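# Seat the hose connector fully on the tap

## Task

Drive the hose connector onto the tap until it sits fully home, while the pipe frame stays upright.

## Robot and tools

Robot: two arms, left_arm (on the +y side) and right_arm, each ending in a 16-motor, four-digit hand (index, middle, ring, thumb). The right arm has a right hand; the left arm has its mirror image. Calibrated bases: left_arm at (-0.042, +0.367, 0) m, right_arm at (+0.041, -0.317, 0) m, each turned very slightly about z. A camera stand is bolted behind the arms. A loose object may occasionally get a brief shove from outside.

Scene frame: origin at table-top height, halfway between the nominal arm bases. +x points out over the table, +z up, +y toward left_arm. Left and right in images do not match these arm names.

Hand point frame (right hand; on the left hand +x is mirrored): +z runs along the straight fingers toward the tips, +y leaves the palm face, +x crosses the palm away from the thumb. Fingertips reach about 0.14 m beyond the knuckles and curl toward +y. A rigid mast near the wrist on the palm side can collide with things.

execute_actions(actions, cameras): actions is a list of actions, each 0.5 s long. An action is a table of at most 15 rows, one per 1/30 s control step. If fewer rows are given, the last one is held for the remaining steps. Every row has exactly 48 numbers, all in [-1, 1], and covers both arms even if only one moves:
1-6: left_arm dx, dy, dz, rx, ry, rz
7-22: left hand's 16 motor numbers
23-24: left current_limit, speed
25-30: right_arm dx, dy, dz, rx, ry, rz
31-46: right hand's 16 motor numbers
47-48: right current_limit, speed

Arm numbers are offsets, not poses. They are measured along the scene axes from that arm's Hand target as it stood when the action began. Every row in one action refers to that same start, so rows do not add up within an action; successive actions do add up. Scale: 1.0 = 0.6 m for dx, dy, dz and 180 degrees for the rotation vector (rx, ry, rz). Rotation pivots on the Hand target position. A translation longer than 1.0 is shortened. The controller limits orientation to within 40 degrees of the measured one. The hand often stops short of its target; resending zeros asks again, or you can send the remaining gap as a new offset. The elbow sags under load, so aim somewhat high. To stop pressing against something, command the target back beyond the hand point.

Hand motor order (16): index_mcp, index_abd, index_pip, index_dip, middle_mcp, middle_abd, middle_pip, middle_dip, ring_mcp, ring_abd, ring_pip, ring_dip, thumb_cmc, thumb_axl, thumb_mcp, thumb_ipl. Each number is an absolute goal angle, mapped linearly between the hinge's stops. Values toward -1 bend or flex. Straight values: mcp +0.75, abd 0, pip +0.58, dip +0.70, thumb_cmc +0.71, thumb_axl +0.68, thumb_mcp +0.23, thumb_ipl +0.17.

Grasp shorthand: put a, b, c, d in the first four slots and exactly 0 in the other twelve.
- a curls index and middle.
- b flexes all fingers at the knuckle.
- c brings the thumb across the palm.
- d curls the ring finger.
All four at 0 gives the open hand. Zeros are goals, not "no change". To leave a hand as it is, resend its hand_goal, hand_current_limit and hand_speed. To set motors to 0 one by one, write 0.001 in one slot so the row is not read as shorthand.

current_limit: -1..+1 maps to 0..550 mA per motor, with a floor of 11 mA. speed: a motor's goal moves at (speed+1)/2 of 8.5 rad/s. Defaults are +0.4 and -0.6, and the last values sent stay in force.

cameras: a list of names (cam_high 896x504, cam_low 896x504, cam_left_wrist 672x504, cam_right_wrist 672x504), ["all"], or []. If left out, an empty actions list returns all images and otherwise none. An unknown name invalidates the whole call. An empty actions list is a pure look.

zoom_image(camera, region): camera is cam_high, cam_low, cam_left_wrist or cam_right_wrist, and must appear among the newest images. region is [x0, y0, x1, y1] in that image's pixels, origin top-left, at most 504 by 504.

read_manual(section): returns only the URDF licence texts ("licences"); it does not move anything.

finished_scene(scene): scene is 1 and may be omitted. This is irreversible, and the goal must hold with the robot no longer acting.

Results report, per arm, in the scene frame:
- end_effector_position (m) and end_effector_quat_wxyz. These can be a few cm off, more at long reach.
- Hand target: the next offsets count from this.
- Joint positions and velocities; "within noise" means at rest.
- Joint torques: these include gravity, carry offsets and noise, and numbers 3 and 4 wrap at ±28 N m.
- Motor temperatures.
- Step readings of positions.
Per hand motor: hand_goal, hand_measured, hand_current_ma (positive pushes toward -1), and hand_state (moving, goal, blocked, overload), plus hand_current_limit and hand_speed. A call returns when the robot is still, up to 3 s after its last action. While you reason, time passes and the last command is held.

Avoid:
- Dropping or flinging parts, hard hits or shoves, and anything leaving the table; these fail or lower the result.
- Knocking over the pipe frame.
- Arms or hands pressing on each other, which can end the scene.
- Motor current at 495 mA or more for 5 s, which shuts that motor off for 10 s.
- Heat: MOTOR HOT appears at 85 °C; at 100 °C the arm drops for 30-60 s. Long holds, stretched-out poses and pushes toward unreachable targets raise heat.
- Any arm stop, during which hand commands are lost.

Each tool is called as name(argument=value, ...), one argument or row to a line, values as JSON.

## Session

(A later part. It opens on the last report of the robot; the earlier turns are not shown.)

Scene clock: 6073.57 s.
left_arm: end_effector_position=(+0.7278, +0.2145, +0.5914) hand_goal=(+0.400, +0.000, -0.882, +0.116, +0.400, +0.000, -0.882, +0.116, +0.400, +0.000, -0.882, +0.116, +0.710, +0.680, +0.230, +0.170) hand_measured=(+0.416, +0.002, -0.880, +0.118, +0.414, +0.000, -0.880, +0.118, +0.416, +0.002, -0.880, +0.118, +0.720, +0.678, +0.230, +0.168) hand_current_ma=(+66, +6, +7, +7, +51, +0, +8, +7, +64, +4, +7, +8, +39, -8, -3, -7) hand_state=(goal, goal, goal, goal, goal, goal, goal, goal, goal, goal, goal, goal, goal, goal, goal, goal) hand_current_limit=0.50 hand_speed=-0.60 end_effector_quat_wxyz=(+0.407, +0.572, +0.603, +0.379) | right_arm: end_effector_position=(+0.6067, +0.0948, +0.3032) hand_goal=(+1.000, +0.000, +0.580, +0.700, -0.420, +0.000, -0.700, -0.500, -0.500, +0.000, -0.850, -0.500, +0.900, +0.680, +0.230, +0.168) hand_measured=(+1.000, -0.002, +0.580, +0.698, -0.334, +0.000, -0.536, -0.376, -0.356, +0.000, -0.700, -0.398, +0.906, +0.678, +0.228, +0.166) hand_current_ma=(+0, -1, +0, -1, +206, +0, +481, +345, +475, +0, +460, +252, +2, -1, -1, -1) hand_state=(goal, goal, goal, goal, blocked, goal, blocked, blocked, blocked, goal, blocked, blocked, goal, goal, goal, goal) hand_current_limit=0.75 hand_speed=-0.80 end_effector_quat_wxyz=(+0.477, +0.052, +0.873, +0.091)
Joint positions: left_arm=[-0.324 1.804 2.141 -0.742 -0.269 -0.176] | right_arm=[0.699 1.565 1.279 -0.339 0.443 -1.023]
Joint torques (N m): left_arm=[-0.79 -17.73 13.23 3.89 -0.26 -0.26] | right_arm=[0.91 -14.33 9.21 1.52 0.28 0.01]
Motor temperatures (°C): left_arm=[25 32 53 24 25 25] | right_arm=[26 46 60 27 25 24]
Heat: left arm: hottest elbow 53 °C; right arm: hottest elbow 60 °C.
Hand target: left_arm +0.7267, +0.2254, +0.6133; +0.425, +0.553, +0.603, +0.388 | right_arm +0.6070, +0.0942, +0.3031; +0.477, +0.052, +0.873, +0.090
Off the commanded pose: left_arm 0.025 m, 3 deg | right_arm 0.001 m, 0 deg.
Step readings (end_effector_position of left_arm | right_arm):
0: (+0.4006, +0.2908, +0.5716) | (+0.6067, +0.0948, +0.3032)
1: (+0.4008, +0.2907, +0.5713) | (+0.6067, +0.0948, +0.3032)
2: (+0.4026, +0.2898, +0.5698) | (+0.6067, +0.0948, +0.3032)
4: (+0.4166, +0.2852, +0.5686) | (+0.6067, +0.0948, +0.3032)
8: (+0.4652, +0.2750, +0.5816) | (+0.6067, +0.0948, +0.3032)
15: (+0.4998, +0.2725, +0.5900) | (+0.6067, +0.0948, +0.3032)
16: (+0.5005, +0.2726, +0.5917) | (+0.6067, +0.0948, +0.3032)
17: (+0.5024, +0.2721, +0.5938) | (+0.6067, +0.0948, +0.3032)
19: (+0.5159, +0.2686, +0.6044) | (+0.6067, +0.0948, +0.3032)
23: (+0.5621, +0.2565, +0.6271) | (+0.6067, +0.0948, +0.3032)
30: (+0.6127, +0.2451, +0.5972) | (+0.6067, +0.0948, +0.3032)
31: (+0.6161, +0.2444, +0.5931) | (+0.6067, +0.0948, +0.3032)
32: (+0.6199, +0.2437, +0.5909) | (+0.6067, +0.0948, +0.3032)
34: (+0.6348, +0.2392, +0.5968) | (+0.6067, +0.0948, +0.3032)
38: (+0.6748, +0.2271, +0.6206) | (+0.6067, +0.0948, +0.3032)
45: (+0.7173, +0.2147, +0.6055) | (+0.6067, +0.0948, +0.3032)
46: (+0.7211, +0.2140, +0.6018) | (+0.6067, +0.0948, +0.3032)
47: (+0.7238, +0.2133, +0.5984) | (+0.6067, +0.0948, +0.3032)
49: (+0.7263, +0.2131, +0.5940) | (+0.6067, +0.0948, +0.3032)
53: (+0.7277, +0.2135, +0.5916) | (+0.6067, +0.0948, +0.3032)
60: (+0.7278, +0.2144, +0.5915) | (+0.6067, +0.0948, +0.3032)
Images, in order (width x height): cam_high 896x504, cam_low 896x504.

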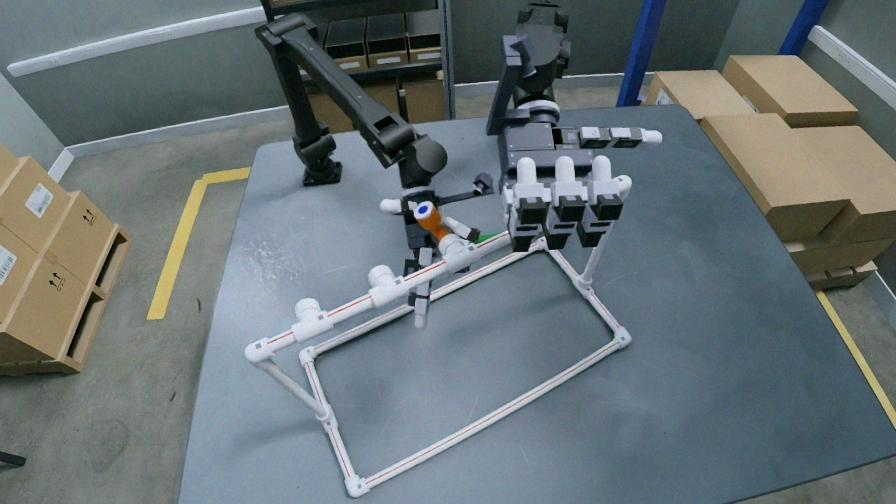

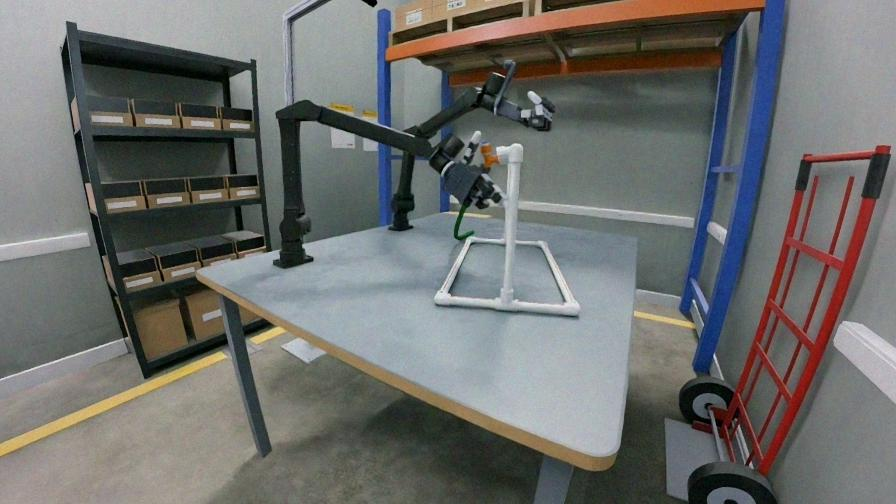

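execute_actions(
  actions=[
    [[0,0,-0.06,0,0,0,0.4,0,-0.883,0.116,0.4,0,-0.883,0.116,0.4,0,-0.883,0.116,0.71,0.68,0.23,0.17,0.5,-0.6,0,0,0,0,0,0,1,0,0.58,0.7,-0.42,0,-0.7,-0.5,-0.5,0,-0.85,-0.5,0.9,0.68,0.23,0.168,0.75,-0.8],[0,0,-0.12,0,0,0,0.4,0,-0.883,0.116,0.4,0,-0.883,0.116,0.4,0,-0.883,0.116,0.71,0.68,0.23,0.17,0.5,-0.6,0,0,0,0,0,0,1,0,0.58,0.7,-0.42,0,-0.7,-0.5,-0.5,0,-0.85,-0.5,0.9,0.68,0.23,0.168,0.75,-0.8]],
    [[0,0,-0.06,0,0,0,0.4,0,-0.883,0.116,0.4,0,-0.883,0.116,0.4,0,-0.883,0.116,0.71,0.68,0.23,0.17,0.5,-0.6,0,0,0,0,0,0,1,0,0.58,0.7,-0.42,0,-0.7,-0.5,-0.5,0,-0.85,-0.5,0.9,0.68,0.23,0.168,0.75,-0.8]],
    [[0,0,-0.06,0,0,0,0.4,0,-0.883,0.116,0.4,0,-0.883,0.116,0.4,0,-0.883,0.116,0.71,0.68,0.23,0.17,0.5,-0.6,0,0,0,0,0,0,1,0,0.58,0.7,-0.42,0,-0.7,-0.5,-0.5,0,-0.85,-0.5,0.9,0.68,0.23,0.168,0.75,-0.8]],
  ],
  cameras=["cam_high", "cam_low"],
)

zoom_image(
  camera="cam_low",
  region=[440, 80, 590, 250],
)

Scene clock: 6100.20 s.
left_arm: end_effector_position=(+0.7250, +0.2177, +0.4849) hand_goal=(+0.400, +0.000, -0.882, +0.116, +0.400, +0.000, -0.882, +0.116, +0.400, +0.000, -0.882, +0.116, +0.710, +0.680, +0.230, +0.170) hand_measured=(+0.416, +0.002, -0.880, +0.118, +0.412, +0.000, -0.880, +0.118, +0.416, +0.002, -0.880, +0.118, +0.722, +0.678, +0.230, +0.168) hand_current_ma=(+61, +6, +7, +7, +48, +0, +8, +7, +60, +4, +6, +8, +44, -8, -3, -7) hand_state=(goal, goal, goal, goal, goal, goal, goal, goal, goal, goal, goal, goal, goal, goal, goal, goal) hand_current_limit=0.50 hand_speed=-0.60 end_effector_quat_wxyz=(+0.438, +0.547, +0.597, +0.390) | right_arm: end_effector_position=(+0.6067, +0.0948, +0.3032) hand_goal=(+1.000, +0.000, +0.580, +0.700, -0.420, +0.000, -0.700, -0.500, -0.500, +0.000, -0.850, -0.500, +0.900, +0.680, +0.230, +0.168) hand_measured=(+1.000, -0.002, +0.580, +0.698, -0.334, +0.000, -0.536, -0.376, -0.356, +0.000, -0.700, -0.398, +0.906, +0.678, +0.228, +0.166) hand_current_ma=(+0, -1, +0, -1, +206, +0, +481, +345, +475, +0, +460, +252, +2, -1, -1, -1) hand_state=(goal, goal, goal, goal, blocked, goal, blocked, blocked, blocked, goal, blocked, blocked, goal, goal, goal, goal) hand_current_limit=0.75 hand_speed=-0.80 end_effector_quat_wxyz=(+0.477, +0.052, +0.873, +0.091)
Joint positions: left_arm=[-0.323 1.734 1.714 -0.31 -0.271 -0.193] | right_arm=[0.699 1.565 1.279 -0.339 0.443 -1.023]
Joint torques (N m): left_arm=[-0.85 -16.97 9.59 2.99 -0.17 -0.08] | right_arm=[1.2 -14.45 9.29 1.46 0.27 -0.02]
Motor temperatures (°C): left_arm=[25 34 57 25 25 25] | right_arm=[26 46 60 27 25 24]
Heat: left arm: hottest elbow 57 °C; right arm: hottest elbow 60 °C.
Hand target: left_arm +0.7268, +0.2253, +0.4692; +0.425, +0.553, +0.603, +0.388 | right_arm +0.6070, +0.0942, +0.3031; +0.477, +0.052, +0.873, +0.090
Off the commanded pose: left_arm 0.018 m, 2 deg | right_arm 0.001 m, 0 deg.
Step readings (end_effector_position of left_arm | right_arm):
0: (+0.7278, +0.2145, +0.5914) | (+0.6067, +0.0948, +0.3032)
1: (+0.7278, +0.2145, +0.5917) | (+0.6067, +0.0948, +0.3032)
2: (+0.7287, +0.2142, +0.5896) | (+0.6067, +0.0948, +0.3032)
4: (+0.7278, +0.2148, +0.5821) | (+0.6067, +0.0948, +0.3032)
8: (+0.7279, +0.2154, +0.5432) | (+0.6067, +0.0948, +0.3032)
15: (+0.7325, +0.2142, +0.5033) | (+0.6067, +0.0948, +0.3032)
16: (+0.7327, +0.2142, +0.5039) | (+0.6067, +0.0948, +0.3032)
17: (+0.7329, +0.2141, +0.5043) | (+0.6067, +0.0948, +0.3032)
19: (+0.7312, +0.2147, +0.5048) | (+0.6067, +0.0948, +0.3032)
23: (+0.7296, +0.2151, +0.4917) | (+0.6067, +0.0948, +0.3032)
30: (+0.7300, +0.2156, +0.4868) | (+0.6067, +0.0948, +0.3032)
31: (+0.7300, +0.2156, +0.4851) | (+0.6067, +0.0948, +0.3032)
32: (+0.7299, +0.2157, +0.4830) | (+0.6067, +0.0948, +0.3032)
34: (+0.7285, +0.2163, +0.4834) | (+0.6067, +0.0948, +0.3032)
38: (+0.7260, +0.2173, +0.4845) | (+0.6067, +0.0948, +0.3032)
45: (+0.7250, +0.2176, +0.4849) | (+0.6067, +0.0948, +0.3032)
Images, in order (width x height): cam_high 896x504, cam_low 896x504.

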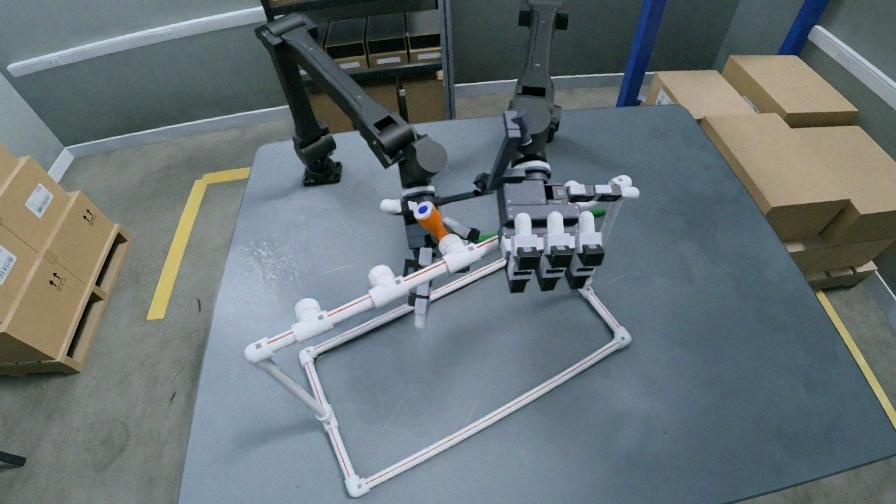

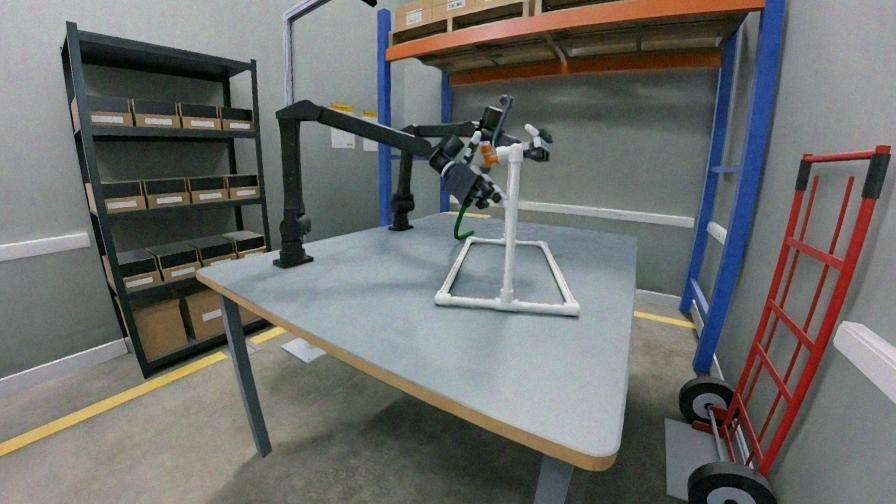

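Scaled by 2.965 from the camera's 896x504 image, which has a finer 1280x720 frame.

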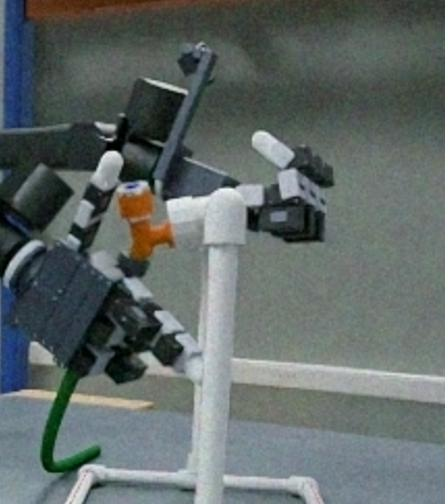

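execute_actions(
  actions=[
    [[0.01,0,-0.1,0,0,0,0.4,0,-0.883,0.116,0.4,0,-0.883,0.116,0.4,0,-0.883,0.116,0.71,0.68,0.23,0.17,0.5,-0.6,0.02,-0.005,0.05,0.001,-0.01,0,1,0,0.58,0.7,-0.42,0,-0.7,-0.5,-0.5,0,-0.85,-0.5,0.9,0.68,0.23,0.168,0.75,-0.8],[0.03,0,-0.18,0,0,0,0.4,0,-0.883,0.116,0.4,0,-0.883,0.116,0.4,0,-0.883,0.116,0.71,0.68,0.23,0.17,0.5,-0.6,0.033,-0.008,0.1,0.002,-0.022,0,1,0,0.58,0.7,-0.42,0,-0.7,-0.5,-0.5,0,-0.85,-0.5,0.9,0.68,0.23,0.168,0.75,-0.8]],
    [[0,0,0,0,0,0,0.4,0,-0.883,0.116,0.4,0,-0.883,0.116,0.4,0,-0.883,0.116,0.71,0.68,0.23,0.17,0.5,-0.6,0.015,-0.005,0.05,0.001,-0.01,0,1,0,0.58,0.7,-0.42,0,-0.7,-0.5,-0.5,0,-0.85,-0.5,0.9,0.68,0.23,0.168,0.75,-0.8],[0,0,0,0,0,0,0.4,0,-0.883,0.116,0.4,0,-0.883,0.116,0.4,0,-0.883,0.116,0.71,0.68,0.23,0.17,0.5,-0.6,0.033,-0.008,0.1,0.002,-0.022,0,1,0,0.58,0.7,-0.42,0,-0.7,-0.5,-0.5,0,-0.85,-0.5,0.9,0.68,0.23,0.168,0.75,-0.8]],
    [[0,0,0,0,0,0,0.4,0,-0.883,0.116,0.4,0,-0.883,0.116,0.4,0,-0.883,0.116,0.71,0.68,0.23,0.17,0.5,-0.6,0.012,0,0.04,0.001,-0.008,0,1,0,0.58,0.7,-0.42,0,-0.7,-0.5,-0.5,0,-0.85,-0.5,0.9,0.68,0.23,0.168,0.75,-0.8],[0,0,0,0,0,0,0.4,0,-0.883,0.116,0.4,0,-0.883,0.116,0.4,0,-0.883,0.116,0.71,0.68,0.23,0.17,0.5,-0.6,0.025,0,0.08,0.002,-0.016,0,1,0,0.58,0.7,-0.42,0,-0.7,-0.5,-0.5,0,-0.85,-0.5,0.9,0.68,0.23,0.168,0.75,-0.8]],
  ],
  cameras=["cam_right_wrist", "cam_high"],
)

zoom_image(
  camera="cam_right_wrist",
  region=[325, 245, 465, 345],
)

Scene clock: 6125.20 s.
left_arm: end_effector_position=(+0.7119, +0.2246, +0.4897) hand_goal=(+0.400, +0.000, -0.882, +0.116, +0.400, +0.000, -0.882, +0.116, +0.400, +0.000, -0.882, +0.116, +0.710, +0.680, +0.230, +0.170) hand_measured=(+0.416, +0.002, -0.880, +0.118, +0.412, +0.000, -0.880, +0.118, +0.414, +0.002, -0.880, +0.118, +0.722, +0.678, +0.230, +0.168) hand_current_ma=(+61, +6, +6, +7, +48, +0, +6, +7, +60, +4, +5, +8, +44, -8, -3, -7) hand_state=(goal, goal, goal, goal, goal, goal, goal, goal, goal, goal, goal, goal, goal, goal, goal, goal) hand_current_limit=0.50 hand_speed=-0.60 end_effector_quat_wxyz=(+0.503, +0.501, +0.566, +0.419) | right_arm: end_effector_position=(+0.6221, +0.0864, +0.3049) hand_goal=(+1.000, +0.000, +0.580, +0.700, -0.420, +0.000, -0.700, -0.500, -0.500, +0.000, -0.850, -0.500, +0.900, +0.680, +0.230, +0.168) hand_measured=(+1.000, -0.002, +0.580, +0.698, -0.334, +0.004, -0.536, -0.376, -0.356, +0.000, -0.700, -0.398, +0.906, +0.678, +0.228, +0.166) hand_current_ma=(+0, -1, +0, -1, +206, +1, +481, +345, +475, +0, +460, +252, +2, -1, -1, -1) hand_state=(goal, goal, goal, goal, blocked, goal, blocked, blocked, blocked, goal, blocked, blocked, goal, goal, goal, goal) hand_current_limit=0.75 hand_speed=-0.80 end_effector_quat_wxyz=(+0.461, +0.010, +0.886, +0.050)
Joint positions: left_arm=[-0.317 1.713 1.582 -0.017 -0.262 -0.189] | right_arm=[0.663 1.589 1.366 -0.452 0.425 -1.133]
Joint torques (N m): left_arm=[-0.56 -9.29 4.49 1.26 -0.12 -0.09] | right_arm=[-1.67 -19.6 22.49 2.66 0.8 -0.21]
Motor temperatures (°C): left_arm=[25 35 54 24 25 25] | right_arm=[26 46 61 27 25 24]
Heat: left arm: hottest elbow 54 °C; right arm: hottest elbow 61 °C.
Hand target: left_arm +0.7448, +0.2256, +0.3614; +0.425, +0.552, +0.603, +0.388 | right_arm +0.6616, +0.0846, +0.4710; +0.557, +0.047, +0.823, +0.102
Off the commanded pose: left_arm 0.132 m, 12 deg | right_arm 0.171 m, 15 deg.
Step readings (end_effector_position of left_arm | right_arm):
0: (+0.7249, +0.2177, +0.4852) | (+0.6067, +0.0948, +0.3032)
1: (+0.7249, +0.2177, +0.4848) | (+0.6067, +0.0948, +0.3032)
2: (+0.7249, +0.2180, +0.4829) | (+0.6067, +0.0948, +0.3032)
4: (+0.7221, +0.2203, +0.4823) | (+0.6065, +0.0945, +0.3025)
8: (+0.7163, +0.2231, +0.4853) | (+0.6066, +0.0942, +0.3026)
15: (+0.7122, +0.2238, +0.4884) | (+0.6062, +0.0938, +0.3020)
16: (+0.7121, +0.2237, +0.4884) | (+0.6063, +0.0939, +0.3023)
17: (+0.7119, +0.2238, +0.4886) | (+0.6064, +0.0938, +0.3030)
19: (+0.7119, +0.2242, +0.4894) | (+0.6073, +0.0931, +0.3046)
23: (+0.7119, +0.2244, +0.4899) | (+0.6076, +0.0923, +0.3050)
30: (+0.7118, +0.2243, +0.4899) | (+0.6085, +0.0914, +0.3044)
31: (+0.7118, +0.2243, +0.4899) | (+0.6086, +0.0915, +0.3048)
32: (+0.7118, +0.2243, +0.4899) | (+0.6090, +0.0912, +0.3050)
34: (+0.7119, +0.2246, +0.4899) | (+0.6101, +0.0908, +0.3061)
38: (+0.7119, +0.2246, +0.4897) | (+0.6164, +0.0882, +0.3056)
45: (+0.7119, +0.2246, +0.4897) | (+0.6222, +0.0863, +0.3052)
camera_calibration:
cam_right_wrist: T_world_to_cam=[[0.363046, 0.597554, 0.714931, -0.469176], [-0.323296, -0.638833, 0.698121, -0.00201126], [0.873886, -0.484584, -0.0387391, -0.359682], [0, 0, 0, 1]] pos_world=[0.484003, 0.104777, 0.322899]
Images, in order (width x height): cam_high 896x504, cam_right_wrist 672x504.

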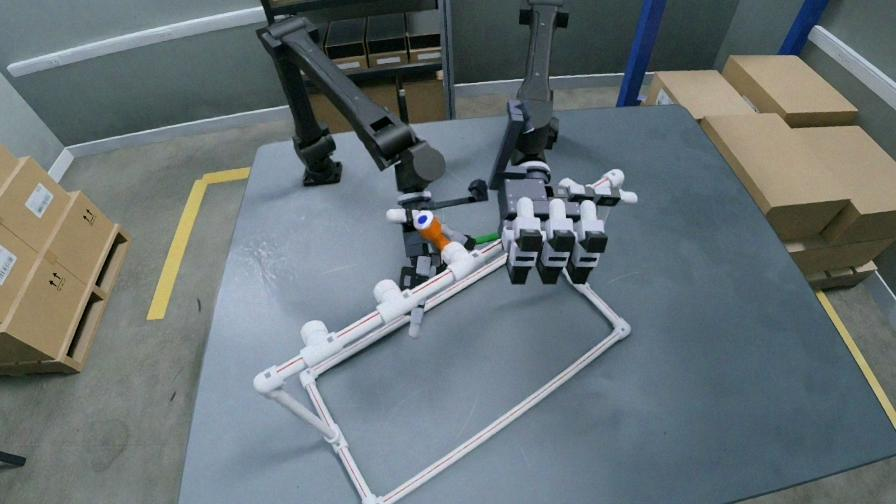

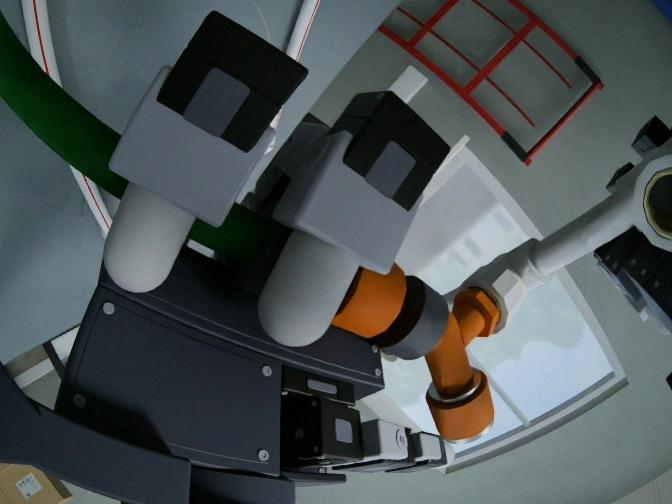

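Scaled by 3.600 from the camera's 672x504 image, which has a finer 960x720 frame.

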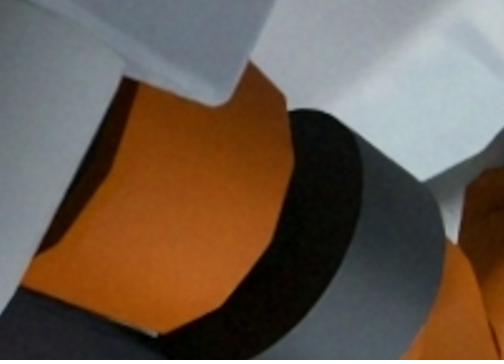

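execute_actions(
  actions=[
    [[0,0,0,0,0,0,0.4,0,-0.883,0.116,0.4,0,-0.883,0.116,0.4,0,-0.883,0.116,0.71,0.68,0.23,0.17,0.5,-0.6,-0.025,0,-0.08,-0.001,0.014,0,1,0,0.58,0.7,-0.42,0,-0.7,-0.5,-0.5,0,-0.85,-0.5,0.9,0.68,0.23,0.168,0.75,-0.8],[0,0,0,0,0,0,0.4,0,-0.883,0.116,0.4,0,-0.883,0.116,0.4,0,-0.883,0.116,0.71,0.68,0.23,0.17,0.5,-0.6,-0.066,0.012,-0.21,-0.004,0.044,0,1,0,0.58,0.7,-0.42,0,-0.7,-0.5,-0.5,0,-0.85,-0.5,0.9,0.68,0.23,0.168,0.75,-0.8]],
  ],
  cameras=["cam_high", "cam_low"],
)

zoom_image(
  camera="cam_low",
  region=[440, 80, 610, 330],
)

Scene clock: 6138.90 s.
left_arm: end_effector_position=(+0.7119, +0.2248, +0.4897) hand_goal=(+0.400, +0.000, -0.882, +0.116, +0.400, +0.000, -0.882, +0.116, +0.400, +0.000, -0.882, +0.116, +0.710, +0.680, +0.230, +0.170) hand_measured=(+0.416, +0.002, -0.880, +0.118, +0.412, +0.000, -0.880, +0.118, +0.414, +0.002, -0.880, +0.118, +0.722, +0.678, +0.230, +0.168) hand_current_ma=(+61, +6, +6, +7, +48, +0, +6, +7, +60, +4, +5, +8, +44, -8, -3, -7) hand_state=(goal, goal, goal, goal, goal, goal, goal, goal, goal, goal, goal, goal, goal, goal, goal, goal) hand_current_limit=0.50 hand_speed=-0.60 end_effector_quat_wxyz=(+0.502, +0.501, +0.566, +0.420) | right_arm: end_effector_position=(+0.6233, +0.0891, +0.3025) hand_goal=(+1.000, +0.000, +0.580, +0.700, -0.420, +0.000, -0.700, -0.500, -0.500, +0.000, -0.850, -0.500, +0.900, +0.680, +0.230, +0.168) hand_measured=(+1.000, -0.002, +0.580, +0.698, -0.334, +0.004, -0.536, -0.376, -0.356, +0.000, -0.700, -0.398, +0.906, +0.678, +0.228, +0.166) hand_current_ma=(+0, -1, +0, -1, +206, +1, +481, +345, +475, +0, +460, +252, +2, -1, -1, -1) hand_state=(goal, goal, goal, goal, blocked, goal, blocked, blocked, blocked, goal, blocked, blocked, goal, goal, goal, goal) hand_current_limit=0.75 hand_speed=-0.80 end_effector_quat_wxyz=(+0.470, +0.033, +0.880, +0.066)
Joint positions: left_arm=[-0.317 1.713 1.582 -0.017 -0.262 -0.189] | right_arm=[0.671 1.593 1.34 -0.399 0.434 -1.084]
Joint torques (N m): left_arm=[-0.56 -9.35 4.48 1.28 -0.12 -0.09] | right_arm=[1.44 -17.03 10.04 3.18 0.49 0.28]
Motor temperatures (°C): left_arm=[25 34 51 24 25 25] | right_arm=[26 46 78 27 26 24]
Heat: left arm: hottest elbow 51 °C; right arm: hottest elbow 78 °C.
Hand target: left_arm +0.7448, +0.2255, +0.3614; +0.425, +0.553, +0.603, +0.388 | right_arm +0.6220, +0.0918, +0.3450; +0.499, +0.051, +0.860, +0.094
Off the commanded pose: left_arm 0.132 m, 12 deg | right_arm 0.043 m, 6 deg.
Step readings (end_effector_position of left_arm | right_arm):
0: (+0.7119, +0.2246, +0.4897) | (+0.6221, +0.0864, +0.3049)
1: (+0.7119, +0.2246, +0.4897) | (+0.6221, +0.0864, +0.3049)
2: (+0.7119, +0.2246, +0.4897) | (+0.6222, +0.0865, +0.3044)
4: (+0.7119, +0.2246, +0.4897) | (+0.6226, +0.0869, +0.3034)
8: (+0.7119, +0.2248, +0.4897) | (+0.6226, +0.0884, +0.3017)
15: (+0.7119, +0.2248, +0.4897) | (+0.6232, +0.0891, +0.3023)
Images, in order (width x height): cam_high 896x504, cam_low 896x504.

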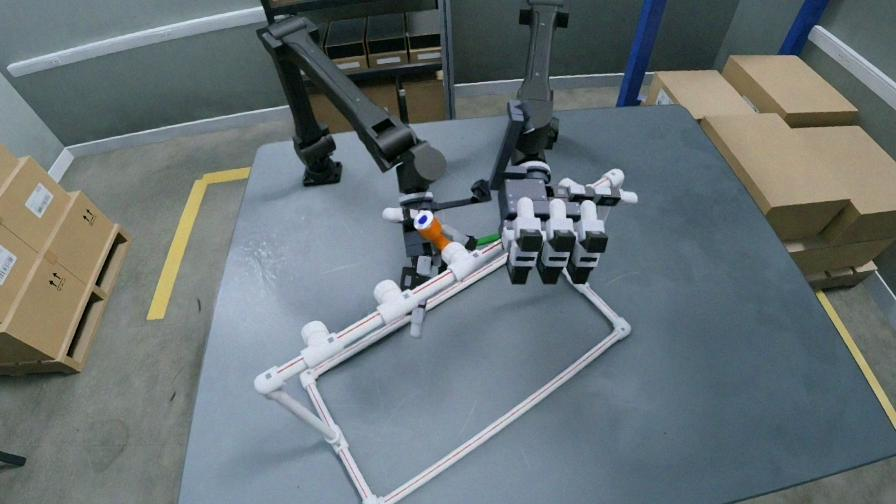

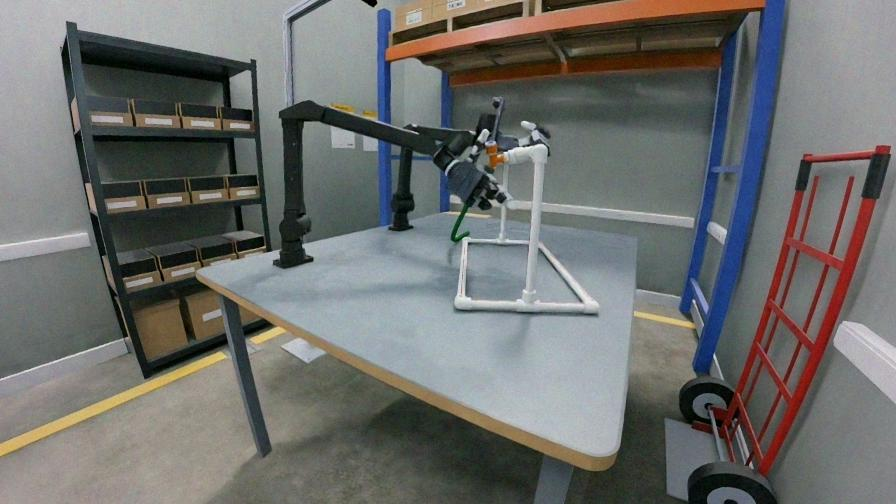

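Scaled by 2.016 from the camera's 896x504 image, which has a finer 1280x720 frame.

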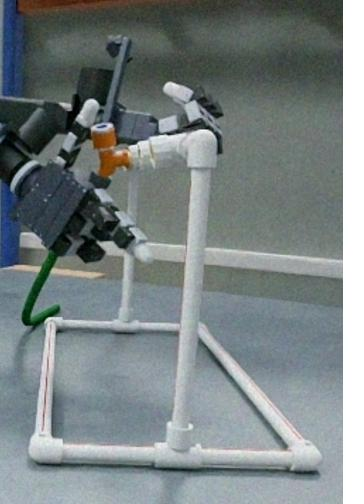

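execute_actions(
  actions=[
    [[0,0,0.12,0,0,0,0.4,0,-0.883,0.116,0.4,0,-0.883,0.116,0.4,0,-0.883,0.116,0.71,0.68,0.23,0.17,0.5,-0.6,0,0,0,0,0,0,1,0,0.58,0.7,-0.42,0,-0.7,-0.5,-0.5,0,-0.85,-0.5,0.9,0.68,0.23,0.168,0.75,-0.8],[0,0.01,0.25,0,0,0,0.4,0,-0.883,0.116,0.4,0,-0.883,0.116,0.4,0,-0.883,0.116,0.71,0.68,0.23,0.17,0.5,-0.6,0,0,0,0,0,0,1,0,0.58,0.7,-0.42,0,-0.7,-0.5,-0.5,0,-0.85,-0.5,0.9,0.68,0.23,0.168,0.75,-0.8]],
    [[-0.06,0.03,0.06,0,-0.03,0,0.4,0,-0.883,0.116,0.4,0,-0.883,0.116,0.4,0,-0.883,0.116,0.71,0.68,0.23,0.17,0.5,-0.6,0,0,0,0,0,0,1,0,0.58,0.7,-0.42,0,-0.7,-0.5,-0.5,0,-0.85,-0.5,0.9,0.68,0.23,0.168,0.75,-0.8],[-0.133,0.06,0.1,0,-0.05,0,0.4,0,-0.883,0.116,0.4,0,-0.883,0.116,0.4,0,-0.883,0.116,0.71,0.68,0.23,0.17,0.5,-0.6,0,0,0,0,0,0,1,0,0.58,0.7,-0.42,0,-0.7,-0.5,-0.5,0,-0.85,-0.5,0.9,0.68,0.23,0.168,0.75,-0.8]],
    [[-0.1,0.05,0,0,-0.03,0,0.4,0,-0.883,0.116,0.4,0,-0.883,0.116,0.4,0,-0.883,0.116,0.71,0.68,0.23,0.17,0.5,-0.6,0,0,0,0,0,0,1,0,0.58,0.7,-0.42,0,-0.7,-0.5,-0.5,0,-0.85,-0.5,0.9,0.68,0.23,0.168,0.75,-0.8],[-0.22,0.083,0,0,-0.065,0,0.4,0,-0.883,0.116,0.4,0,-0.883,0.116,0.4,0,-0.883,0.116,0.71,0.68,0.23,0.17,0.5,-0.6,0,0,0,0,0,0,1,0,0.58,0.7,-0.42,0,-0.7,-0.5,-0.5,0,-0.85,-0.5,0.9,0.68,0.23,0.168,0.75,-0.8]],
  ],
  cameras=["cam_left_wrist", "cam_right_wrist"],
)

zoom_image(
  camera="cam_left_wrist",
  region=[572, 20, 672, 200],
)

zoom_image(
  camera="cam_right_wrist",
  region=[325, 245, 465, 345],
)

Scene clock: 6219.47 s.
left_arm: end_effector_position=(+0.5380, +0.3128, +0.5545) hand_goal=(+0.400, +0.000, -0.882, +0.116, +0.400, +0.000, -0.882, +0.116, +0.400, +0.000, -0.882, +0.116, +0.710, +0.680, +0.230, +0.170) hand_measured=(+0.414, +0.002, -0.880, +0.118, +0.412, +0.000, -0.880, +0.118, +0.414, +0.002, -0.880, +0.118, +0.722, +0.678, +0.230, +0.168) hand_current_ma=(+58, +6, +4, +7, +44, +0, +5, +7, +55, +4, +4, +8, +44, -8, -3, -7) hand_state=(goal, goal, goal, goal, goal, goal, goal, goal, goal, goal, goal, goal, goal, goal, goal, goal) hand_current_limit=0.50 hand_speed=-0.60 end_effector_quat_wxyz=(+0.517, +0.483, +0.528, +0.469) | right_arm: end_effector_position=(+0.6232, +0.0893, +0.3026) hand_goal=(+1.000, +0.000, +0.580, +0.700, -0.420, +0.000, -0.700, -0.500, -0.500, +0.000, -0.850, -0.500, +0.900, +0.680, +0.230, +0.168) hand_measured=(+1.000, -0.002, +0.580, +0.698, -0.334, +0.004, -0.536, -0.376, -0.356, +0.000, -0.700, -0.398, +0.906, +0.678, +0.228, +0.166) hand_current_ma=(+0, -1, +0, -1, +206, +1, +481, +345, +475, +0, +460, +252, +2, -1, -1, -1) hand_state=(goal, goal, goal, goal, blocked, goal, blocked, blocked, blocked, goal, blocked, blocked, goal, goal, goal, goal) hand_current_limit=0.75 hand_speed=-0.80 end_effector_quat_wxyz=(+0.470, +0.033, +0.880, +0.066)
Joint positions: left_arm=[-0.228 1.226 1.143 0.058 -0.2 -0.098] | right_arm=[0.672 1.593 1.34 -0.399 0.436 -1.083]
Joint torques (N m): left_arm=[-1.08 -10.17 12.37 4.03 0.02 0.02] | right_arm=[1.32 -17.2 10.1 3.14 0.51 0.3]
Motor temperatures (°C): left_arm=[25 32 45 24 25 25] | right_arm=[26 47 63 27 26 24]
Heat: left arm: hottest elbow 45 °C; right arm: hottest elbow 63 °C.
Hand target: left_arm +0.5330, +0.3173, +0.5713; +0.526, +0.474, +0.517, +0.481 | right_arm +0.6220, +0.0919, +0.3450; +0.499, +0.051, +0.860, +0.094
Off the commanded pose: left_arm 0.018 m, 2 deg | right_arm 0.043 m, 6 deg.
Step readings (end_effector_position of left_arm | right_arm):
0: (+0.7119, +0.2248, +0.4897) | (+0.6233, +0.0891, +0.3025)
1: (+0.7119, +0.2248, +0.4897) | (+0.6232, +0.0894, +0.3025)
2: (+0.7123, +0.2247, +0.4908) | (+0.6232, +0.0894, +0.3025)
4: (+0.7158, +0.2234, +0.4942) | (+0.6232, +0.0893, +0.3025)
8: (+0.7249, +0.2229, +0.4905) | (+0.6233, +0.0892, +0.3025)
15: (+0.7353, +0.2258, +0.4849) | (+0.6233, +0.0892, +0.3025)
16: (+0.7358, +0.2256, +0.4842) | (+0.6233, +0.0892, +0.3025)
17: (+0.7358, +0.2263, +0.4844) | (+0.6233, +0.0892, +0.3025)
19: (+0.7315, +0.2303, +0.4875) | (+0.6233, +0.0892, +0.3025)
23: (+0.7051, +0.2430, +0.5027) | (+0.6232, +0.0893, +0.3026)
30: (+0.6690, +0.2626, +0.5606) | (+0.6232, +0.0893, +0.3026)
31: (+0.6663, +0.2639, +0.5652) | (+0.6232, +0.0893, +0.3026)
32: (+0.6623, +0.2657, +0.5680) | (+0.6232, +0.0893, +0.3026)
34: (+0.6431, +0.2747, +0.5622) | (+0.6232, +0.0893, +0.3026)
38: (+0.5917, +0.2925, +0.5362) | (+0.6232, +0.0893, +0.3026)
45: (+0.5438, +0.3126, +0.5541) | (+0.6232, +0.0893, +0.3026)
camera_calibration:
cam_left_wrist: T_world_to_cam=[[-0.0364, -0.817525, -0.574741, 0.562819], [-0.745181, 0.405414, -0.529476, 0.5203], [0.665868, 0.409013, -0.623961, -0.0128136], [0, 0, 0, 1]] pos_world=[0.416736, 0.254423, 0.590967]
cam_right_wrist: T_world_to_cam=[[0.36517, 0.551189, 0.750228, -0.477528], [-0.353657, -0.663329, 0.659485, 0.0346809], [0.861149, -0.506148, -0.0472958, -0.346932], [0, 0, 0, 1]] pos_world=[0.485404, 0.110614, 0.318975]
Images, in order (width x height): cam_left_wrist 672x504, cam_right_wrist 672x504.

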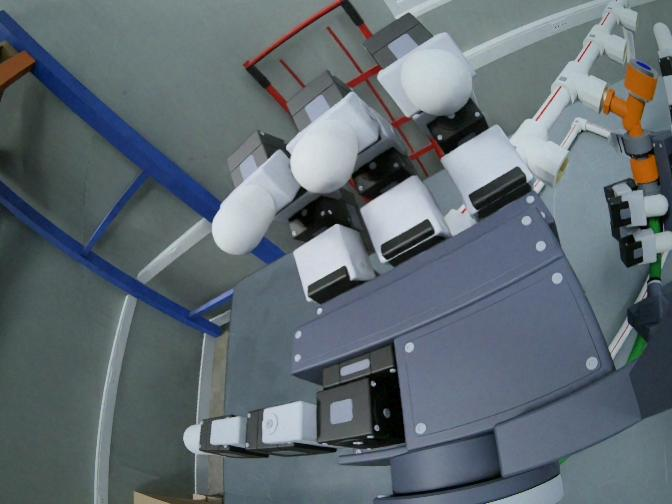

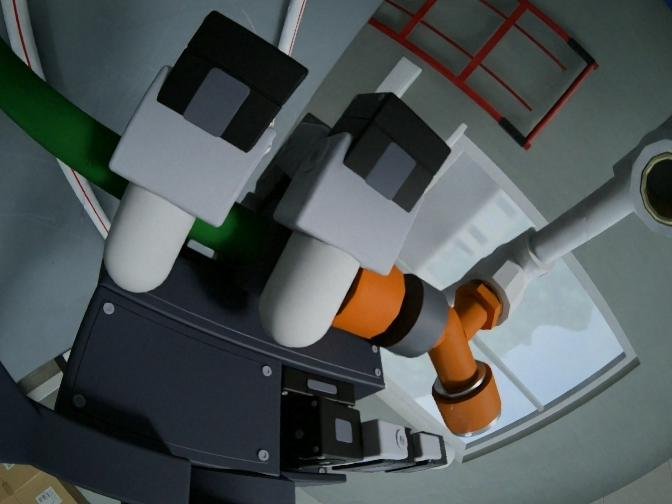

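Scaled by 2.800 from the camera's 672x504 image, which has a finer 960x720 frame.

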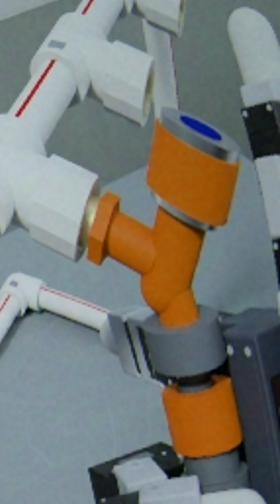

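Scaled by 3.600 from the camera's 672x504 image, which has a finer 960x720 frame.

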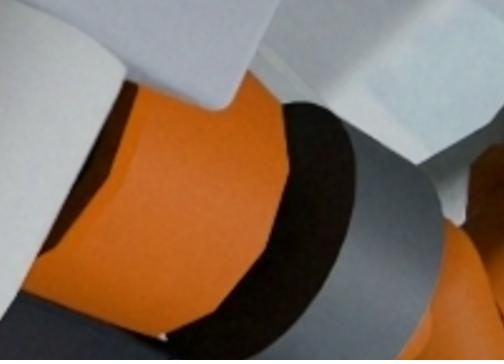

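zoom_image(
  camera="cam_left_wrist",
  region=[615, 125, 672, 195],
)

Scaled by 7.200 from the camera's 672x504 image, which has a finer 960x720 frame.

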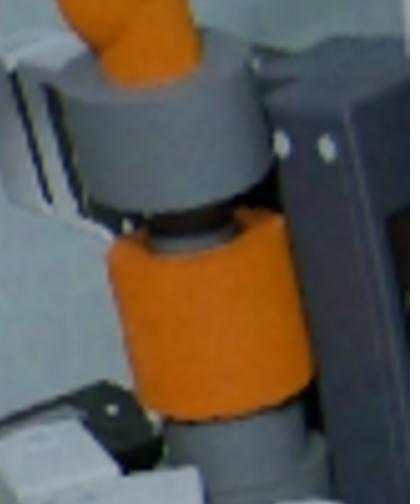

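execute_actions(
  actions=[],
  cameras=["cam_high", "cam_low"],
)

zoom_image(
  camera="cam_high",
  region=[400, 200, 470, 270],
)

zoom_image(
  camera="cam_low",
  region=[465, 125, 525, 185],
)

Scene clock: 6286.40 s.
left_arm: end_effector_position=(+0.5380, +0.3128, +0.5545) hand_goal=(+0.400, +0.000, -0.882, +0.116, +0.400, +0.000, -0.882, +0.116, +0.400, +0.000, -0.882, +0.116, +0.710, +0.680, +0.230, +0.170) hand_measured=(+0.414, +0.002, -0.880, +0.118, +0.412, +0.000, -0.880, +0.118, +0.414, +0.002, -0.880, +0.118, +0.722, +0.678, +0.230, +0.168) hand_current_ma=(+58, +6, +4, +7, +44, +0, +5, +7, +55, +4, +4, +8, +44, -8, -3, -7) hand_state=(goal, goal, goal, goal, goal, goal, goal, goal, goal, goal, goal, goal, goal, goal, goal, goal) hand_current_limit=0.50 hand_speed=-0.60 end_effector_quat_wxyz=(+0.517, +0.483, +0.528, +0.469) | right_arm: end_effector_position=(+0.6232, +0.0893, +0.3026) hand_goal=(+1.000, +0.000, +0.580, +0.700, -0.420, +0.000, -0.700, -0.500, -0.500, +0.000, -0.850, -0.500, +0.900, +0.680, +0.230, +0.168) hand_measured=(+1.000, -0.002, +0.580, +0.698, -0.334, +0.004, -0.536, -0.376, -0.356, +0.000, -0.700, -0.398, +0.906, +0.678, +0.228, +0.166) hand_current_ma=(+0, -1, +0, -1, +206, +1, +481, +345, +475, +0, +460, +252, +2, -1, -1, -1) hand_state=(goal, goal, goal, goal, blocked, goal, blocked, blocked, blocked, goal, blocked, blocked, goal, goal, goal, goal) hand_current_limit=0.75 hand_speed=-0.80 end_effector_quat_wxyz=(+0.470, +0.033, +0.880, +0.066)
Joint positions: left_arm=[-0.228 1.226 1.143 0.058 -0.2 -0.098] | right_arm=[0.672 1.593 1.34 -0.399 0.436 -1.083]
Joint velocities: within noise
Joint torques (N m): left_arm=[-1.03 -10.17 12.37 4.03 0.02 0] | right_arm=[1.26 -17.03 10.06 3.18 0.48 0.28]
Motor temperatures (°C): left_arm=[25 32 55 25 25 25] | right_arm=[26 48 61 27 26 25]
Heat: left arm: hottest elbow 55 °C; right arm: hottest elbow 61 °C.
Hand target: left_arm +0.5330, +0.3173, +0.5713; +0.526, +0.474, +0.517, +0.481 | right_arm +0.6220, +0.0919, +0.3450; +0.499, +0.051, +0.860, +0.094
Off the commanded pose: left_arm 0.018 m, 2 deg | right_arm 0.043 m, 6 deg.
Images, in order (width x height): cam_high 896x504, cam_low 896x504.

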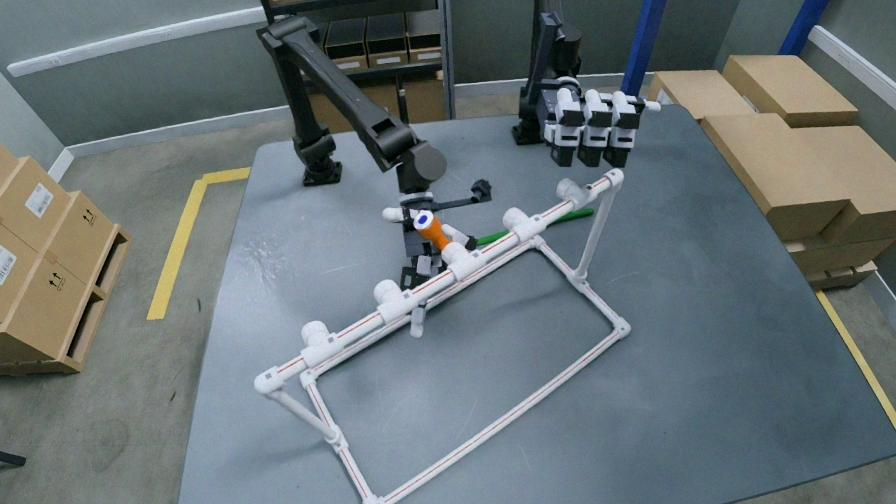

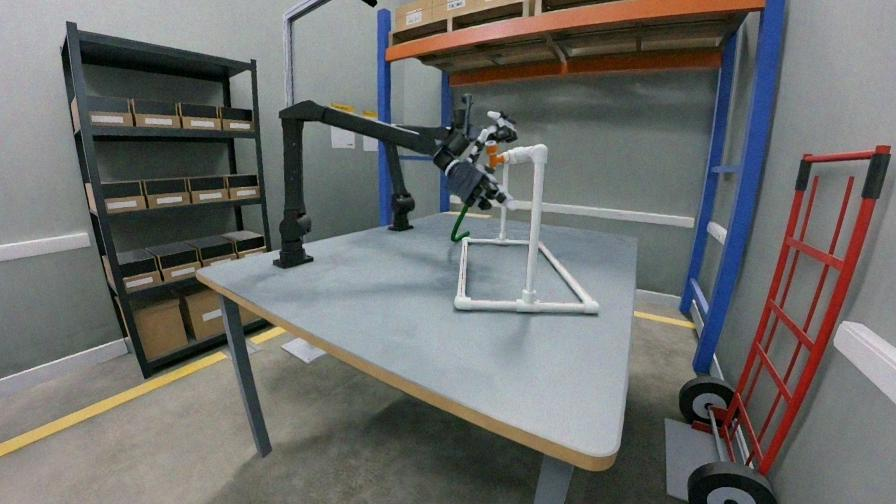

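Scaled by 7.200 from the camera's 896x504 image, which has a finer 1280x720 frame.

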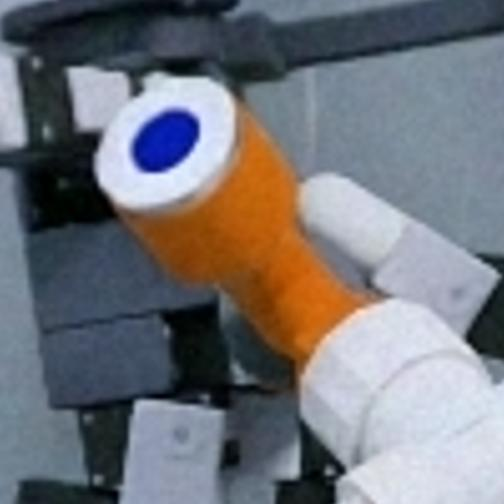

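Scaled by 8.400 from the camera's 896x504 image, which has a finer 1280x720 frame.

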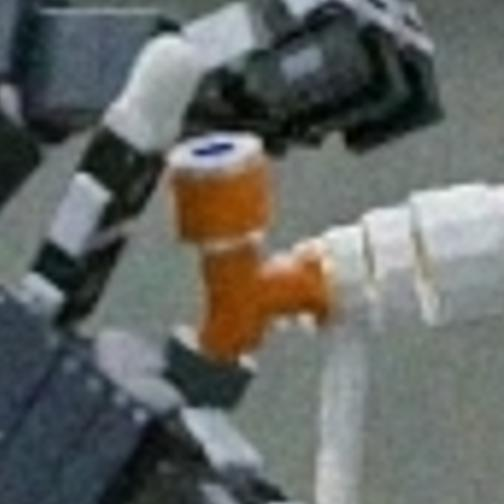

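execute_actions(
  actions=[
    [[0,0,0,0,0,0,0.4,0,-0.883,0.116,0.4,0,-0.883,0.116,0.4,0,-0.883,0.116,0.71,0.68,0.23,0.17,0.5,-0.6,0,0,0.055,0,-0.008,0,1,0,0.58,0.7,-0.42,0,-0.7,-0.5,-0.5,0,-0.85,-0.5,0.9,0.68,0.23,0.168,0.75,-0.8]],
    [[0,0,0,0,0,0,0.4,0,-0.883,0.116,0.4,0,-0.883,0.116,0.4,0,-0.883,0.116,0.71,0.68,0.23,0.17,0.5,-0.6,0.0086,0.01,-0.001,0,0,0,1,0,0.58,0.7,-0.42,0,-0.7,-0.5,-0.5,0,-0.85,-0.5,0.9,0.68,0.23,0.168,0.75,-0.8]],
    [[0,0,0,0,0,0,0.4,0,-0.883,0.116,0.4,0,-0.883,0.116,0.4,0,-0.883,0.116,0.71,0.68,0.23,0.17,0.5,-0.6,-0.0172,-0.02,0.002,0,0,0,1,0,0.58,0.7,-0.42,0,-0.7,-0.5,-0.5,0,-0.85,-0.5,0.9,0.68,0.23,0.168,0.75,-0.8]],
    [[0,0,0,0,0,0,0.4,0,-0.883,0.116,0.4,0,-0.883,0.116,0.4,0,-0.883,0.116,0.71,0.68,0.23,0.17,0.5,-0.6,0.0008,0.0194,0.0044,0,0,0,1,0,0.58,0.7,-0.42,0,-0.7,-0.5,-0.5,0,-0.85,-0.5,0.9,0.68,0.23,0.168,0.75,-0.8]],
    [[0,0,0,0,0,0,0.4,0,-0.883,0.116,0.4,0,-0.883,0.116,0.4,0,-0.883,0.116,0.71,0.68,0.23,0.17,0.5,-0.6,0.0156,-0.0188,-0.0108,0,0,0,1,0,0.58,0.7,-0.42,0,-0.7,-0.5,-0.5,0,-0.85,-0.5,0.9,0.68,0.23,0.168,0.75,-0.8]],
    [[0,0,0,0,0,0,0.4,0,-0.883,0.116,0.4,0,-0.883,0.116,0.4,0,-0.883,0.116,0.71,0.68,0.23,0.17,0.5,-0.6,-0.0078,0.0094,0.0054,0,0,0,1,0,0.58,0.7,-0.42,0,-0.7,-0.5,-0.5,0,-0.85,-0.5,0.9,0.68,0.23,0.168,0.75,-0.8]],
  ],
  cameras=["cam_left_wrist", "cam_right_wrist"],
)

zoom_image(
  camera="cam_left_wrist",
  region=[615, 125, 672, 195],
)

zoom_image(
  camera="cam_right_wrist",
  region=[325, 245, 465, 345],
)

Scene clock: 6313.00 s.
left_arm: end_effector_position=(+0.5379, +0.3124, +0.5550) hand_goal=(+0.400, +0.000, -0.882, +0.116, +0.400, +0.000, -0.882, +0.116, +0.400, +0.000, -0.882, +0.116, +0.710, +0.680, +0.230, +0.170) hand_measured=(+0.414, +0.002, -0.880, +0.118, +0.412, +0.000, -0.880, +0.118, +0.414, +0.002, -0.880, +0.118, +0.722, +0.678, +0.230, +0.168) hand_current_ma=(+58, +6, +4, +7, +44, +0, +5, +7, +55, +4, +4, +8, +44, -8, -3, -7) hand_state=(goal, goal, goal, goal, goal, goal, goal, goal, goal, goal, goal, goal, goal, goal, goal, goal) hand_current_limit=0.50 hand_speed=-0.60 end_effector_quat_wxyz=(+0.519, +0.483, +0.527, +0.469) | right_arm: end_effector_position=(+0.6215, +0.0883, +0.3018) hand_goal=(+1.000, +0.000, +0.580, +0.700, -0.420, +0.000, -0.700, -0.500, -0.500, +0.000, -0.850, -0.500, +0.900, +0.680, +0.230, +0.168) hand_measured=(+1.000, -0.002, +0.580, +0.698, -0.334, +0.004, -0.536, -0.376, -0.356, +0.000, -0.700, -0.398, +0.906, +0.678, +0.228, +0.166) hand_current_ma=(+0, -1, +0, -1, +206, +2, +481, +345, +475, +0, +460, +252, +2, -1, -1, -1) hand_state=(goal, goal, goal, goal, blocked, goal, blocked, blocked, blocked, goal, blocked, blocked, goal, goal, goal, goal) hand_current_limit=0.75 hand_speed=-0.80 end_effector_quat_wxyz=(+0.468, +0.035, +0.881, +0.061)
Joint positions: left_arm=[-0.228 1.226 1.143 0.06 -0.197 -0.098] | right_arm=[0.675 1.59 1.34 -0.412 0.445 -1.078]
Joint torques (N m): left_arm=[-0.97 -10.17 12.27 4 0.02 0] | right_arm=[1.55 -18.67 13.57 2.03 0.53 0.09]
Motor temperatures (°C): left_arm=[25 32 56 25 25 25] | right_arm=[26 48 61 27 26 25]
Heat: left arm: hottest elbow 56 °C; right arm: hottest elbow 61 °C.
Hand target: left_arm +0.5331, +0.3173, +0.5712; +0.526, +0.474, +0.517, +0.481 | right_arm +0.6220, +0.0919, +0.3779; +0.510, +0.050, +0.854, +0.094
Off the commanded pose: left_arm 0.018 m, 2 deg | right_arm 0.076 m, 7 deg.
Step readings (end_effector_position of left_arm | right_arm):
0: (+0.5380, +0.3128, +0.5545) | (+0.6232, +0.0893, +0.3026)
1: (+0.5380, +0.3128, +0.5545) | (+0.6232, +0.0893, +0.3026)
2: (+0.5380, +0.3127, +0.5545) | (+0.6234, +0.0891, +0.3026)
4: (+0.5380, +0.3126, +0.5546) | (+0.6233, +0.0891, +0.3026)
8: (+0.5379, +0.3125, +0.5549) | (+0.6234, +0.0888, +0.3025)
15: (+0.5379, +0.3124, +0.5550) | (+0.6233, +0.0886, +0.3021)
16: (+0.5379, +0.3124, +0.5550) | (+0.6233, +0.0886, +0.3021)
17: (+0.5379, +0.3124, +0.5550) | (+0.6232, +0.0888, +0.3021)
19: (+0.5379, +0.3124, +0.5550) | (+0.6229, +0.0890, +0.3019)
23: (+0.5379, +0.3124, +0.5550) | (+0.6226, +0.0895, +0.3018)
30: (+0.5379, +0.3124, +0.5550) | (+0.6224, +0.0897, +0.3018)
31: (+0.5379, +0.3124, +0.5550) | (+0.6224, +0.0897, +0.3018)
32: (+0.5379, +0.3124, +0.5550) | (+0.6224, +0.0897, +0.3018)
34: (+0.5379, +0.3124, +0.5550) | (+0.6223, +0.0896, +0.3024)
38: (+0.5379, +0.3124, +0.5550) | (+0.6220, +0.0894, +0.3028)
45: (+0.5379, +0.3124, +0.5550) | (+0.6219, +0.0894, +0.3030)
46: (+0.5379, +0.3124, +0.5550) | (+0.6218, +0.0894, +0.3029)
47: (+0.5379, +0.3124, +0.5550) | (+0.6218, +0.0892, +0.3026)
49: (+0.5379, +0.3124, +0.5550) | (+0.6210, +0.0897, +0.3020)
53: (+0.5379, +0.3124, +0.5550) | (+0.6205, +0.0899, +0.3018)
60: (+0.5379, +0.3124, +0.5550) | (+0.6205, +0.0897, +0.3017)
61: (+0.5379, +0.3124, +0.5550) | (+0.6205, +0.0897, +0.3017)
62: (+0.5379, +0.3124, +0.5550) | (+0.6204, +0.0898, +0.3017)
64: (+0.5379, +0.3124, +0.5550) | (+0.6203, +0.0901, +0.3016)
68: (+0.5379, +0.3124, +0.5550) | (+0.6204, +0.0899, +0.3018)
75: (+0.5379, +0.3124, +0.5550) | (+0.6212, +0.0888, +0.3018)
76: (+0.5379, +0.3124, +0.5550) | (+0.6212, +0.0888, +0.3018)
77: (+0.5379, +0.3124, +0.5550) | (+0.6212, +0.0888, +0.3018)
79: (+0.5379, +0.3124, +0.5550) | (+0.6213, +0.0887, +0.3018)
83: (+0.5379, +0.3124, +0.5550) | (+0.6215, +0.0884, +0.3018)
90: (+0.5379, +0.3124, +0.5550) | (+0.6215, +0.0883, +0.3018)
camera_calibration:
cam_left_wrist: T_world_to_cam=[[-0.0369866, -0.817528, -0.5747, 0.56312], [-0.743093, 0.407021, -0.531175, 0.519998], [0.668165, 0.407409, -0.622554, -0.0137673], [0, 0, 0, 1]] pos_world=[0.416433, 0.254326, 0.591264]
cam_right_wrist: T_world_to_cam=[[0.37286, 0.554087, 0.744287, -0.479012], [-0.354388, -0.656284, 0.666108, 0.0317632], [0.857546, -0.512132, -0.04834, -0.342905], [0, 0, 0, 1]] pos_world=[0.483917, 0.110648, 0.318789]
Images, in order (width x height): cam_left_wrist 672x504, cam_right_wrist 672x504.

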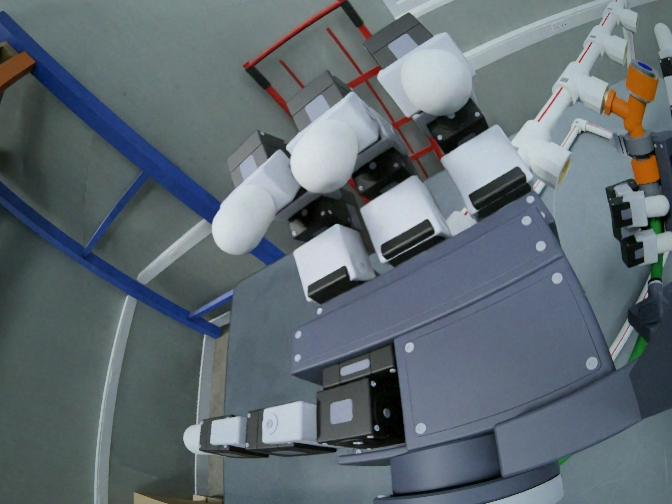

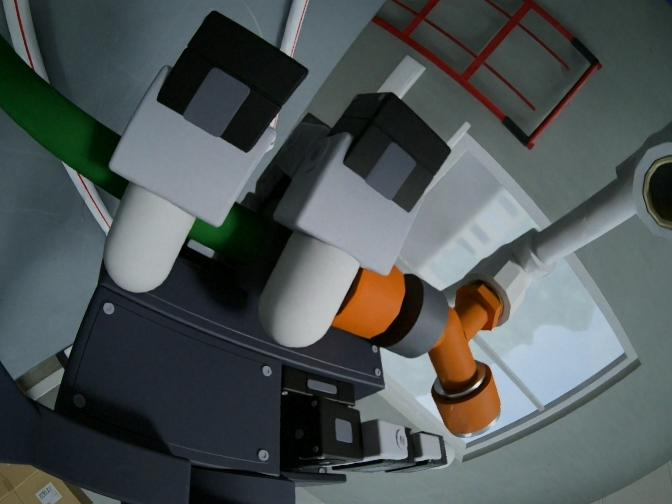

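Scaled by 7.200 from the camera's 672x504 image, which has a finer 960x720 frame.

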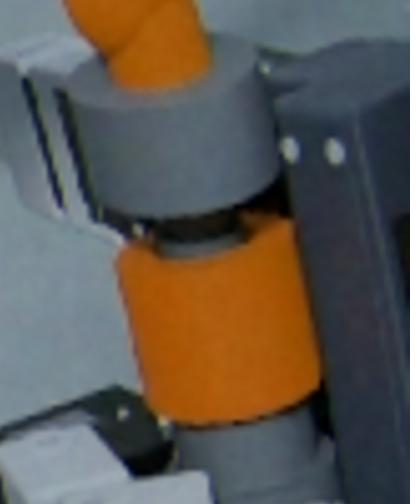

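Scaled by 3.600 from the camera's 672x504 image, which has a finer 960x720 frame.

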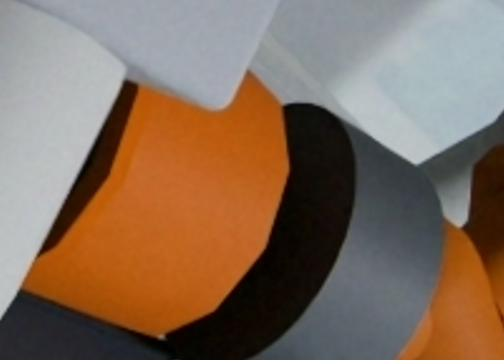

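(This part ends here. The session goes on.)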